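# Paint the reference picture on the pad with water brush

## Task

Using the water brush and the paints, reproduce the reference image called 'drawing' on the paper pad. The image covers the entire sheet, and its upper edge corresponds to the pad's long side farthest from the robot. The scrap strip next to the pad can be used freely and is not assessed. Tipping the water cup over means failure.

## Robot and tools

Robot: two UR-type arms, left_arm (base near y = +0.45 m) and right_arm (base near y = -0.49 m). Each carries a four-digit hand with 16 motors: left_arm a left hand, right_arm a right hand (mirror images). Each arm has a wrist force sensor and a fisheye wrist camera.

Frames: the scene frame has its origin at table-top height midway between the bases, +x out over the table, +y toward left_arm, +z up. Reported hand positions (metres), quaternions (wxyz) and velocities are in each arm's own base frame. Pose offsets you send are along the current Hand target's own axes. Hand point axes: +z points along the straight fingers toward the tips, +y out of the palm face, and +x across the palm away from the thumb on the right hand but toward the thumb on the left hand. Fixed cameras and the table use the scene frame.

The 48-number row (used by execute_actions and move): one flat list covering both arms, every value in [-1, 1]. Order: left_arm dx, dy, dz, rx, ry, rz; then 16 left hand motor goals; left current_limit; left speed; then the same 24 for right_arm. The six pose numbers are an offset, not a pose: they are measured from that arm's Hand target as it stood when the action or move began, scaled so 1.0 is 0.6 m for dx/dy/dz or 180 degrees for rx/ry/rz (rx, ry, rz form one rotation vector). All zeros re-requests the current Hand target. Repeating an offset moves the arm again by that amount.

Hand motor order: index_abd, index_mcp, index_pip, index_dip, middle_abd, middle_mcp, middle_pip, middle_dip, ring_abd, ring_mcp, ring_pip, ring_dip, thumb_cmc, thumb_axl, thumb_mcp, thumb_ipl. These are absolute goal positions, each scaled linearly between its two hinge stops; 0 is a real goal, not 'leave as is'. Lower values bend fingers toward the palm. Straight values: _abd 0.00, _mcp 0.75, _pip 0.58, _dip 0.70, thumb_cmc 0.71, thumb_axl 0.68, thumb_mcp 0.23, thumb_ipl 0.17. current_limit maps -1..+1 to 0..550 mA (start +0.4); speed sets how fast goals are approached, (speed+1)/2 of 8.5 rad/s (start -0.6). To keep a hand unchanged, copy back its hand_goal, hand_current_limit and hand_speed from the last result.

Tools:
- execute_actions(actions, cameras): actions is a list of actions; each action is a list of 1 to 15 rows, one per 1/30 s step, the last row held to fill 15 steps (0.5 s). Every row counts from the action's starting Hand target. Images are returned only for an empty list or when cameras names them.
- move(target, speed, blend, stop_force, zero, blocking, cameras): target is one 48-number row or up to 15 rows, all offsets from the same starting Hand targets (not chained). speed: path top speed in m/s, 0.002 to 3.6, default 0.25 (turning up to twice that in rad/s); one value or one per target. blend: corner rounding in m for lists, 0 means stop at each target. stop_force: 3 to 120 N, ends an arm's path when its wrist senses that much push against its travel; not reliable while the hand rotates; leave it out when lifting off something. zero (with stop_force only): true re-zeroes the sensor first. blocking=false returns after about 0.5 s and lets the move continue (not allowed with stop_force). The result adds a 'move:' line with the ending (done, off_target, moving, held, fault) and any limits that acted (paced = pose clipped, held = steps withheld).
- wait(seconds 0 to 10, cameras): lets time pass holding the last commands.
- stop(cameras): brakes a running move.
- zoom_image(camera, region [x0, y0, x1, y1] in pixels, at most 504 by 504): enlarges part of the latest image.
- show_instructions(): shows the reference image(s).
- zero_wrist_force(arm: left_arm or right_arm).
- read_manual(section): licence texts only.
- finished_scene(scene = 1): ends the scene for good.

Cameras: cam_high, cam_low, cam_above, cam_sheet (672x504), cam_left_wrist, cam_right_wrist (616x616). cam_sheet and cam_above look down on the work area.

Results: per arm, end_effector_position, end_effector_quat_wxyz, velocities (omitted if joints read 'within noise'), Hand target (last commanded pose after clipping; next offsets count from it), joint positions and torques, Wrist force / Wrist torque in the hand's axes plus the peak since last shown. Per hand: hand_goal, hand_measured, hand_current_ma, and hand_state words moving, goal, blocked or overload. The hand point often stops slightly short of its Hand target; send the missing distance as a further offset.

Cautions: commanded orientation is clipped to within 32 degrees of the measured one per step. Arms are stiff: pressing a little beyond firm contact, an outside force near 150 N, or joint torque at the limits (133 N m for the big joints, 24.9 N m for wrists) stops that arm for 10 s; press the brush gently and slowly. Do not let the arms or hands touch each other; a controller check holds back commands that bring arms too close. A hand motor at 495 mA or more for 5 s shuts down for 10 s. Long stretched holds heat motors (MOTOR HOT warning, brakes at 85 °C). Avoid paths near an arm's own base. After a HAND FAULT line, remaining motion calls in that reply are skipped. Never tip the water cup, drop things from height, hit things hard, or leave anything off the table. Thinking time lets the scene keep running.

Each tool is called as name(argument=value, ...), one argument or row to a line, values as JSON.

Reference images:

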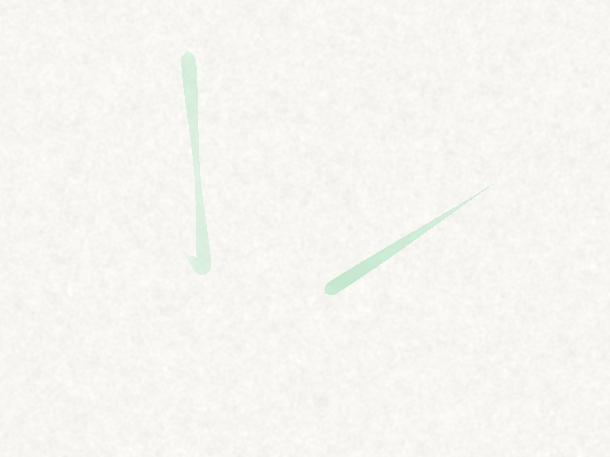

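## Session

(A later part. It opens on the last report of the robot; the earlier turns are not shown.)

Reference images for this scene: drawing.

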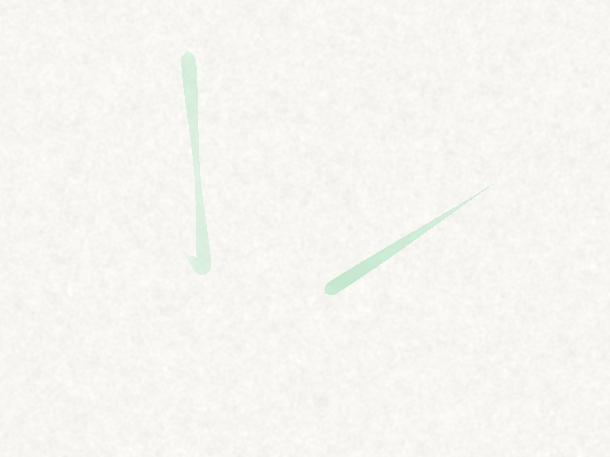

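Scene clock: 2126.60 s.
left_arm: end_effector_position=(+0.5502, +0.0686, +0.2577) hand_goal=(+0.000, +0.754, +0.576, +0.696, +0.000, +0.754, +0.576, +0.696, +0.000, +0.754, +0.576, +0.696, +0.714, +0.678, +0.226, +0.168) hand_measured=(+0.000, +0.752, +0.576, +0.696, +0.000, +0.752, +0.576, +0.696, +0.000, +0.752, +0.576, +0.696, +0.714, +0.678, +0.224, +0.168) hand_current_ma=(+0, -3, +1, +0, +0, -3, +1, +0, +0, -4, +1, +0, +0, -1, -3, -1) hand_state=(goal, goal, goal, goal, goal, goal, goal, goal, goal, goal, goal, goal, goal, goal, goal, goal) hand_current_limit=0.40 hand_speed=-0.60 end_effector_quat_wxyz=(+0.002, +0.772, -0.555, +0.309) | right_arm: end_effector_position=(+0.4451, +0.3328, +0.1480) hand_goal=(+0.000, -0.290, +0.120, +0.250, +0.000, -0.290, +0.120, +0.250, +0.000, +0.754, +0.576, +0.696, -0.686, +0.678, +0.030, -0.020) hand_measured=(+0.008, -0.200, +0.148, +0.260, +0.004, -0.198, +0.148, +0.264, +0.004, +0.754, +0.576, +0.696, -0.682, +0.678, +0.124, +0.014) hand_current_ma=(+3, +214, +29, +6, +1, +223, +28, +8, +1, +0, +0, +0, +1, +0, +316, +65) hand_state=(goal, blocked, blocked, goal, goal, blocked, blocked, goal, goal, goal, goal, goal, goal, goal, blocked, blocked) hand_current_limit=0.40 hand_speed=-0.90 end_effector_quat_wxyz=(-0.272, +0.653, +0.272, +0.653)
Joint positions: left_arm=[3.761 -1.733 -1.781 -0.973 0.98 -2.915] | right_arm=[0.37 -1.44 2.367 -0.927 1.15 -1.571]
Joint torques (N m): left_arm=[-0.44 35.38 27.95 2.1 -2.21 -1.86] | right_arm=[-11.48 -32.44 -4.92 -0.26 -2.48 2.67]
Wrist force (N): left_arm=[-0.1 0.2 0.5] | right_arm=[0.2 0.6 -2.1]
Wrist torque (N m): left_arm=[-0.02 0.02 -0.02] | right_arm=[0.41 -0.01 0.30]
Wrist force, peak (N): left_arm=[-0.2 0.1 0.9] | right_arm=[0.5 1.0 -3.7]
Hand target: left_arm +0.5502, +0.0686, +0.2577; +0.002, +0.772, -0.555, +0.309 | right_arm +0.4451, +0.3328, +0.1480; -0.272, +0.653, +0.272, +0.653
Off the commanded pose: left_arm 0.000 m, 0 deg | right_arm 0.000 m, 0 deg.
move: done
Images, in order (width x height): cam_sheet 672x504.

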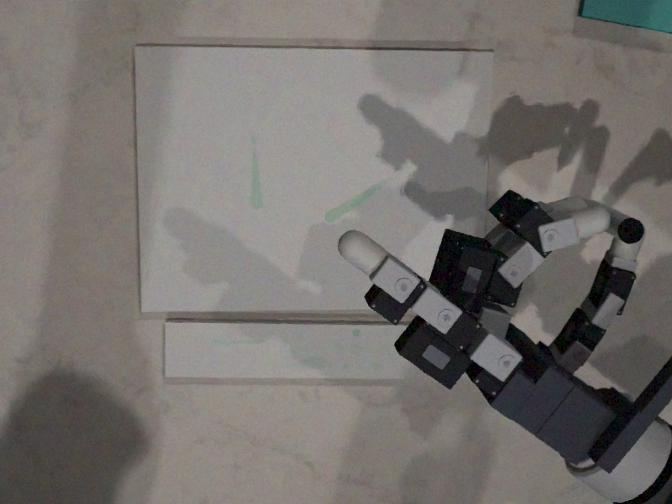

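move(
  target=[
    [0,0,0,0,0,0,0,0.754,0.576,0.696,0,0.754,0.576,0.696,0,0.754,0.576,0.696,0.714,0.678,0.226,0.168,0.4,-0.6,-0.03,-0.21615,0.38635,0,0,0,0,-0.29,0.12,0.25,0,-0.29,0.12,0.25,0,0.754,0.576,0.696,-0.686,0.678,0.03,-0.02,0.4,-0.9],
    [0,0,0,0,0,0,0,0.754,0.576,0.696,0,0.754,0.576,0.696,0,0.754,0.576,0.696,0.714,0.678,0.226,0.168,0.4,-0.6,-0.0719,-0.21615,0.38635,0,0,0,0,-0.29,0.12,0.25,0,-0.29,0.12,0.25,0,0.754,0.576,0.696,-0.686,0.678,0.03,-0.02,0.4,-0.9],
    [0,0,0,0,0,0,0,0.754,0.576,0.696,0,0.754,0.576,0.696,0,0.754,0.576,0.696,0.714,0.678,0.226,0.168,0.4,-0.6,-0.06,-0.21407,0.38802,0,0,0,0,-0.29,0.12,0.25,0,-0.29,0.12,0.25,0,0.754,0.576,0.696,-0.686,0.678,0.03,-0.02,0.4,-0.9],
    [0,0,0,0,0,0,0,0.754,0.576,0.696,0,0.754,0.576,0.696,0,0.754,0.576,0.696,0.714,0.678,0.226,0.168,0.4,-0.6,-0.0716,-0.21407,0.38802,0,0,0,0,-0.29,0.12,0.25,0,-0.29,0.12,0.25,0,0.754,0.576,0.696,-0.686,0.678,0.03,-0.02,0.4,-0.9],
    [0,0,0,0,0,0,0,0.754,0.576,0.696,0,0.754,0.576,0.696,0,0.754,0.576,0.696,0.714,0.678,0.226,0.168,0.4,-0.6,-0.06,-0.21199,0.38969,0,0,0,0,-0.29,0.12,0.25,0,-0.29,0.12,0.25,0,0.754,0.576,0.696,-0.686,0.678,0.03,-0.02,0.4,-0.9],
    [0,0,0,0,0,0,0,0.754,0.576,0.696,0,0.754,0.576,0.696,0,0.754,0.576,0.696,0.714,0.678,0.226,0.168,0.4,-0.6,-0.0713,-0.21199,0.38969,0,0,0,0,-0.29,0.12,0.25,0,-0.29,0.12,0.25,0,0.754,0.576,0.696,-0.686,0.678,0.03,-0.02,0.4,-0.9],
    [0,0,0,0,0,0,0,0.754,0.576,0.696,0,0.754,0.576,0.696,0,0.754,0.576,0.696,0.714,0.678,0.226,0.168,0.4,-0.6,-0.06,-0.20996,0.39142,0,0,0,0,-0.29,0.12,0.25,0,-0.29,0.12,0.25,0,0.754,0.576,0.696,-0.686,0.678,0.03,-0.02,0.4,-0.9],
    [0,0,0,0,0,0,0,0.754,0.576,0.696,0,0.754,0.576,0.696,0,0.754,0.576,0.696,0.714,0.678,0.226,0.168,0.4,-0.6,-0.0715,-0.20996,0.39142,0,0,0,0,-0.29,0.12,0.25,0,-0.29,0.12,0.25,0,0.754,0.576,0.696,-0.686,0.678,0.03,-0.02,0.4,-0.9],
    [0,0,0,0,0,0,0,0.754,0.576,0.696,0,0.754,0.576,0.696,0,0.754,0.576,0.696,0.714,0.678,0.226,0.168,0.4,-0.6,-0.06,-0.20793,0.39315,0,0,0,0,-0.29,0.12,0.25,0,-0.29,0.12,0.25,0,0.754,0.576,0.696,-0.686,0.678,0.03,-0.02,0.4,-0.9],
    [0,0,0,0,0,0,0,0.754,0.576,0.696,0,0.754,0.576,0.696,0,0.754,0.576,0.696,0.714,0.678,0.226,0.168,0.4,-0.6,-0.0717,-0.20793,0.39315,0,0,0,0,-0.29,0.12,0.25,0,-0.29,0.12,0.25,0,0.754,0.576,0.696,-0.686,0.678,0.03,-0.02,0.4,-0.9],
    [0,0,0,0,0,0,0,0.754,0.576,0.696,0,0.754,0.576,0.696,0,0.754,0.576,0.696,0.714,0.678,0.226,0.168,0.4,-0.6,-0.06,-0.2059,0.39488,0,0,0,0,-0.29,0.12,0.25,0,-0.29,0.12,0.25,0,0.754,0.576,0.696,-0.686,0.678,0.03,-0.02,0.4,-0.9],
    [0,0,0,0,0,0,0,0.754,0.576,0.696,0,0.754,0.576,0.696,0,0.754,0.576,0.696,0.714,0.678,0.226,0.168,0.4,-0.6,-0.0719,-0.2059,0.39488,0,0,0,0,-0.29,0.12,0.25,0,-0.29,0.12,0.25,0,0.754,0.576,0.696,-0.686,0.678,0.03,-0.02,0.4,-0.9],
    [0,0,0,0,0,0,0,0.754,0.576,0.696,0,0.754,0.576,0.696,0,0.754,0.576,0.696,0.714,0.678,0.226,0.168,0.4,-0.6,-0.06,-0.20412,0.3964,0,0,0,0,-0.29,0.12,0.25,0,-0.29,0.12,0.25,0,0.754,0.576,0.696,-0.686,0.678,0.03,-0.02,0.4,-0.9],
    [0,0,0,0,0,0,0,0.754,0.576,0.696,0,0.754,0.576,0.696,0,0.754,0.576,0.696,0.714,0.678,0.226,0.168,0.4,-0.6,-0.0721,-0.20412,0.3964,0,0,0,0,-0.29,0.12,0.25,0,-0.29,0.12,0.25,0,0.754,0.576,0.696,-0.686,0.678,0.03,-0.02,0.4,-0.9],
    [0,0,0,0,0,0,0,0.754,0.576,0.696,0,0.754,0.576,0.696,0,0.754,0.576,0.696,0.714,0.678,0.226,0.168,0.4,-0.6,-0.06,-0.1974,0.40214,0,0,0,0,-0.29,0.12,0.25,0,-0.29,0.12,0.25,0,0.754,0.576,0.696,-0.686,0.678,0.03,-0.02,0.4,-0.9],
  ],
  speed=[0.2, 0.06, 0.06, 0.06, 0.06, 0.06, 0.06, 0.06, 0.06, 0.06, 0.06, 0.06, 0.06, 0.06, 0.06],
  blend=[0.004, 0, 0.0015, 0, 0.0015, 0, 0.0015, 0, 0.0015, 0, 0.0015, 0, 0.0015, 0, 0],
)

Scene clock: 2160.93 s.
left_arm: end_effector_position=(+0.5502, +0.0686, +0.2577) hand_goal=(+0.000, +0.754, +0.576, +0.696, +0.000, +0.754, +0.576, +0.696, +0.000, +0.754, +0.576, +0.696, +0.714, +0.678, +0.226, +0.168) hand_measured=(+0.000, +0.752, +0.576, +0.696, +0.000, +0.752, +0.576, +0.696, +0.000, +0.752, +0.576, +0.696, +0.714, +0.678, +0.224, +0.168) hand_current_ma=(+0, -3, +1, +0, +0, -3, +1, +0, +0, -4, +1, +0, +0, -1, -3, -1) hand_state=(goal, goal, goal, goal, goal, goal, goal, goal, goal, goal, goal, goal, goal, goal, goal, goal) hand_current_limit=0.40 hand_speed=-0.60 end_effector_quat_wxyz=(+0.002, +0.772, -0.555, +0.309) | right_arm: end_effector_position=(+0.5306, +0.5876, +0.1120) hand_goal=(+0.000, -0.290, +0.120, +0.250, +0.000, -0.290, +0.120, +0.250, +0.000, +0.754, +0.576, +0.696, -0.686, +0.678, +0.030, -0.020) hand_measured=(+0.008, -0.200, +0.148, +0.260, +0.004, -0.198, +0.148, +0.264, +0.004, +0.754, +0.576, +0.696, -0.682, +0.678, +0.124, +0.014) hand_current_ma=(+3, +214, +29, +6, +1, +223, +28, +8, +1, +0, +0, +0, +1, +0, +316, +65) hand_state=(goal, blocked, blocked, goal, goal, blocked, blocked, goal, goal, goal, goal, goal, goal, goal, blocked, blocked) hand_current_limit=0.40 hand_speed=-0.90 end_effector_quat_wxyz=(-0.272, +0.653, +0.272, +0.653)
Joint positions: left_arm=[3.761 -1.733 -1.781 -0.973 0.98 -2.915] | right_arm=[0.769 -0.897 1.623 -0.726 1.549 -1.571]
Joint torques (N m): left_arm=[-0.82 36.33 28.61 2.02 -1.88 -1.56] | right_arm=[-11.32 -58.3 -28.75 -0.51 -2.43 -0.5]
Wrist force (N): left_arm=[-0.1 0.1 0.6] | right_arm=[0.5 0.4 -1.8]
Wrist torque (N m): left_arm=[-0.04 0.02 -0.02] | right_arm=[0.32 -0.05 0.33]
Wrist force, peak (N): left_arm=[-0.6 0.3 0.8] | right_arm=[0.5 1.0 -3.3]
Hand target: left_arm +0.5502, +0.0686, +0.2577; +0.002, +0.772, -0.555, +0.309 | right_arm +0.5306, +0.5876, +0.1121; -0.272, +0.653, +0.272, +0.653
Off the commanded pose: left_arm 0.000 m, 0 deg | right_arm 0.000 m, 0 deg.
move: done

move(
  target=[
    [0,0,0,0,0,0,0,0.754,0.576,0.696,0,0.754,0.576,0.696,0,0.754,0.576,0.696,0.714,0.678,0.226,0.168,0.4,-0.6,-0.0129,0,0,0,0,0,0,-0.29,0.12,0.25,0,-0.29,0.12,0.25,0,0.754,0.576,0.696,-0.686,0.678,0.03,-0.02,0.4,-0.9],
    [0,0,0,0,0,0,0,0.754,0.576,0.696,0,0.754,0.576,0.696,0,0.754,0.576,0.696,0.714,0.678,0.226,0.168,0.4,-0.6,0,0.00253,0.00216,0,0,0,0,-0.29,0.12,0.25,0,-0.29,0.12,0.25,0,0.754,0.576,0.696,-0.686,0.678,0.03,-0.02,0.4,-0.9],
    [0,0,0,0,0,0,0,0.754,0.576,0.696,0,0.754,0.576,0.696,0,0.754,0.576,0.696,0.714,0.678,0.226,0.168,0.4,-0.6,-0.0132,0.00253,0.00216,0,0,0,0,-0.29,0.12,0.25,0,-0.29,0.12,0.25,0,0.754,0.576,0.696,-0.686,0.678,0.03,-0.02,0.4,-0.9],
    [0,0,0,0,0,0,0,0.754,0.576,0.696,0,0.754,0.576,0.696,0,0.754,0.576,0.696,0.714,0.678,0.226,0.168,0.4,-0.6,0,0.00507,0.00433,0,0,0,0,-0.29,0.12,0.25,0,-0.29,0.12,0.25,0,0.754,0.576,0.696,-0.686,0.678,0.03,-0.02,0.4,-0.9],
    [0,0,0,0,0,0,0,0.754,0.576,0.696,0,0.754,0.576,0.696,0,0.754,0.576,0.696,0.714,0.678,0.226,0.168,0.4,-0.6,-0.0135,0.00507,0.00433,0,0,0,0,-0.29,0.12,0.25,0,-0.29,0.12,0.25,0,0.754,0.576,0.696,-0.686,0.678,0.03,-0.02,0.4,-0.9],
    [0,0,0,0,0,0,0,0.754,0.576,0.696,0,0.754,0.576,0.696,0,0.754,0.576,0.696,0.714,0.678,0.226,0.168,0.4,-0.6,0,0.0076,0.00649,0,0,0,0,-0.29,0.12,0.25,0,-0.29,0.12,0.25,0,0.754,0.576,0.696,-0.686,0.678,0.03,-0.02,0.4,-0.9],
    [0,0,0,0,0,0,0,0.754,0.576,0.696,0,0.754,0.576,0.696,0,0.754,0.576,0.696,0.714,0.678,0.226,0.168,0.4,-0.6,-0.0137,0.0076,0.00649,0,0,0,0,-0.29,0.12,0.25,0,-0.29,0.12,0.25,0,0.754,0.576,0.696,-0.686,0.678,0.03,-0.02,0.4,-0.9],
    [0,0,0,0,0,0,0,0.754,0.576,0.696,0,0.754,0.576,0.696,0,0.754,0.576,0.696,0.714,0.678,0.226,0.168,0.4,-0.6,0,0.01039,0.00887,0,0,0,0,-0.29,0.12,0.25,0,-0.29,0.12,0.25,0,0.754,0.576,0.696,-0.686,0.678,0.03,-0.02,0.4,-0.9],
    [0,0,0,0,0,0,0,0.754,0.576,0.696,0,0.754,0.576,0.696,0,0.754,0.576,0.696,0.714,0.678,0.226,0.168,0.4,-0.6,-0.014,0.01039,0.00887,0,0,0,0,-0.29,0.12,0.25,0,-0.29,0.12,0.25,0,0.754,0.576,0.696,-0.686,0.678,0.03,-0.02,0.4,-0.9],
    [0,0,0,0,0,0,0,0.754,0.576,0.696,0,0.754,0.576,0.696,0,0.754,0.576,0.696,0.714,0.678,0.226,0.168,0.4,-0.6,0,0.01331,0.01136,0,0,0,0,-0.29,0.12,0.25,0,-0.29,0.12,0.25,0,0.754,0.576,0.696,-0.686,0.678,0.03,-0.02,0.4,-0.9],
    [0,0,0,0,0,0,0,0.754,0.576,0.696,0,0.754,0.576,0.696,0,0.754,0.576,0.696,0.714,0.678,0.226,0.168,0.4,-0.6,-0.0143,0.01331,0.01136,0,0,0,0,-0.29,0.12,0.25,0,-0.29,0.12,0.25,0,0.754,0.576,0.696,-0.686,0.678,0.03,-0.02,0.4,-0.9],
    [0,0,0,0,0,0,0,0.754,0.576,0.696,0,0.754,0.576,0.696,0,0.754,0.576,0.696,0.714,0.678,0.226,0.168,0.4,-0.6,0,0.01622,0.01385,0,0,0,0,-0.29,0.12,0.25,0,-0.29,0.12,0.25,0,0.754,0.576,0.696,-0.686,0.678,0.03,-0.02,0.4,-0.9],
    [0,0,0,0,0,0,0,0.754,0.576,0.696,0,0.754,0.576,0.696,0,0.754,0.576,0.696,0.714,0.678,0.226,0.168,0.4,-0.6,-0.0146,0.01622,0.01385,0,0,0,0,-0.29,0.12,0.25,0,-0.29,0.12,0.25,0,0.754,0.576,0.696,-0.686,0.678,0.03,-0.02,0.4,-0.9],
    [0,0,0,0,0,0,0,0.754,0.576,0.696,0,0.754,0.576,0.696,0,0.754,0.576,0.696,0.714,0.678,0.226,0.168,0.4,-0.6,0,0.01939,0.01656,0,0,0,0,-0.29,0.12,0.25,0,-0.29,0.12,0.25,0,0.754,0.576,0.696,-0.686,0.678,0.03,-0.02,0.4,-0.9],
  ],
  speed=0.06,
  blend=[0, 0.0015, 0, 0.0015, 0, 0.0015, 0, 0.0015, 0, 0.0015, 0, 0.0015, 0, 0],
)

move(
  target=[0,0,0,0,0,0,0,0.754,0.576,0.696,0,0.754,0.576,0.696,0,0.754,0.576,0.696,0.714,0.678,0.226,0.168,0.4,-0.6,0.06,0.178,-0.42,0,0,0,0,-0.29,0.12,0.25,0,-0.29,0.12,0.25,0,0.754,0.576,0.696,-0.686,0.678,0.03,-0.02,0.4,-0.9],
  speed=0.25,
  cameras=["cam_sheet"],
)

zoom_image(
  camera="cam_sheet",
  region=[220, 110, 300, 215],
)

Scene clock: 2191.17 s.
left_arm: end_effector_position=(+0.5502, +0.0686, +0.2577) hand_goal=(+0.000, +0.754, +0.576, +0.696, +0.000, +0.754, +0.576, +0.696, +0.000, +0.754, +0.576, +0.696, +0.714, +0.678, +0.226, +0.168) hand_measured=(+0.000, +0.752, +0.576, +0.696, +0.000, +0.752, +0.576, +0.696, +0.000, +0.752, +0.576, +0.696, +0.714, +0.678, +0.224, +0.168) hand_current_ma=(+0, -3, +1, +0, +0, -3, +1, +0, +0, -4, +1, +0, +0, -1, -3, -1) hand_state=(goal, goal, goal, goal, goal, goal, goal, goal, goal, goal, goal, goal, goal, goal, goal, goal) hand_current_limit=0.40 hand_speed=-0.60 end_effector_quat_wxyz=(+0.002, +0.772, -0.555, +0.309) | right_arm: end_effector_position=(+0.5458, +0.5865, +0.1120) hand_goal=(+0.000, -0.290, +0.120, +0.250, +0.000, -0.290, +0.120, +0.250, +0.000, +0.754, +0.576, +0.696, -0.686, +0.678, +0.030, -0.020) hand_measured=(+0.008, -0.200, +0.148, +0.260, +0.004, -0.198, +0.148, +0.264, +0.004, +0.754, +0.576, +0.696, -0.682, +0.678, +0.124, +0.014) hand_current_ma=(+3, +214, +29, +6, +1, +223, +28, +8, +1, +0, +0, +0, +1, +0, +316, +65) hand_state=(goal, blocked, blocked, goal, goal, blocked, blocked, goal, goal, goal, goal, goal, goal, goal, blocked, blocked) hand_current_limit=0.40 hand_speed=-0.90 end_effector_quat_wxyz=(-0.272, +0.653, +0.272, +0.653)
Joint positions: left_arm=[3.761 -1.733 -1.781 -0.973 0.98 -2.915] | right_arm=[0.749 -0.884 1.597 -0.714 1.529 -1.571]
Joint torques (N m): left_arm=[-0.52 34.97 27.71 2.01 -2.16 -1.48] | right_arm=[-11.7 -58.78 -28.29 -0.37 -2.54 1.02]
Wrist force (N): left_arm=[-0.2 -0.2 0.3] | right_arm=[0.4 0.0 -1.8]
Wrist torque (N m): left_arm=[-0.07 0.03 -0.02] | right_arm=[0.29 -0.04 0.31]
Wrist force, peak (N): left_arm=[-0.3 0.4 1.0] | right_arm=[0.6 0.5 -2.4]
Hand target: left_arm +0.5502, +0.0686, +0.2577; +0.002, +0.772, -0.555, +0.309 | right_arm +0.5459, +0.5865, +0.1121; -0.272, +0.653, +0.272, +0.653
Off the commanded pose: left_arm 0.000 m, 0 deg | right_arm 0.000 m, 0 deg.
move: done

Scene clock: 2192.97 s.
left_arm: end_effector_position=(+0.5502, +0.0686, +0.2577) hand_goal=(+0.000, +0.754, +0.576, +0.696, +0.000, +0.754, +0.576, +0.696, +0.000, +0.754, +0.576, +0.696, +0.714, +0.678, +0.226, +0.168) hand_measured=(+0.000, +0.752, +0.576, +0.696, +0.000, +0.752, +0.576, +0.696, +0.000, +0.752, +0.576, +0.696, +0.714, +0.678, +0.224, +0.168) hand_current_ma=(+0, -3, +1, +0, +0, -3, +1, +0, +0, -4, +1, +0, +0, -1, -3, -1) hand_state=(goal, goal, goal, goal, goal, goal, goal, goal, goal, goal, goal, goal, goal, goal, goal, goal) hand_current_limit=0.40 hand_speed=-0.60 end_effector_quat_wxyz=(+0.002, +0.772, -0.555, +0.309) | right_arm: end_effector_position=(+0.4445, +0.3323, +0.1480) hand_goal=(+0.000, -0.290, +0.120, +0.250, +0.000, -0.290, +0.120, +0.250, +0.000, +0.754, +0.576, +0.696, -0.686, +0.678, +0.030, -0.020) hand_measured=(+0.008, -0.200, +0.148, +0.260, +0.004, -0.198, +0.148, +0.264, +0.004, +0.754, +0.576, +0.696, -0.682, +0.678, +0.124, +0.014) hand_current_ma=(+3, +214, +29, +6, +1, +223, +28, +8, +1, +0, +0, +0, +1, +0, +316, +65) hand_state=(goal, blocked, blocked, goal, goal, blocked, blocked, goal, goal, goal, goal, goal, goal, goal, blocked, blocked) hand_current_limit=0.40 hand_speed=-0.90 end_effector_quat_wxyz=(-0.272, +0.653, +0.272, +0.653)
Joint positions: left_arm=[3.761 -1.733 -1.781 -0.973 0.98 -2.915] | right_arm=[0.369 -1.442 2.369 -0.927 1.149 -1.571]
Joint torques (N m): left_arm=[-0.86 34.07 27.38 2.25 -1.69 -1.72] | right_arm=[-10.97 -33.23 -4.82 -0.28 -2.55 2.6]
Wrist force (N): left_arm=[-0.1 -0.2 0.5] | right_arm=[0.5 0.6 -2.2]
Wrist torque (N m): left_arm=[-0.08 0.01 0.00] | right_arm=[0.40 -0.05 0.33]
Wrist force, peak (N): left_arm=[0.2 0.0 1.1] | right_arm=[0.8 0.8 -3.2]
Hand target: left_arm +0.5502, +0.0686, +0.2577; +0.002, +0.772, -0.555, +0.309 | right_arm +0.4445, +0.3323, +0.1480; -0.272, +0.653, +0.272, +0.653
Off the commanded pose: left_arm 0.000 m, 0 deg | right_arm 0.000 m, 0 deg.
move: done
Images, in order (width x height): cam_sheet 672x504.

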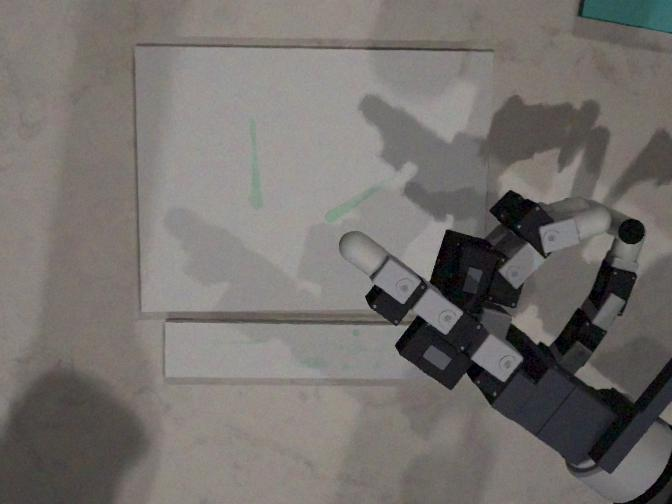

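Scaled by 4.800.

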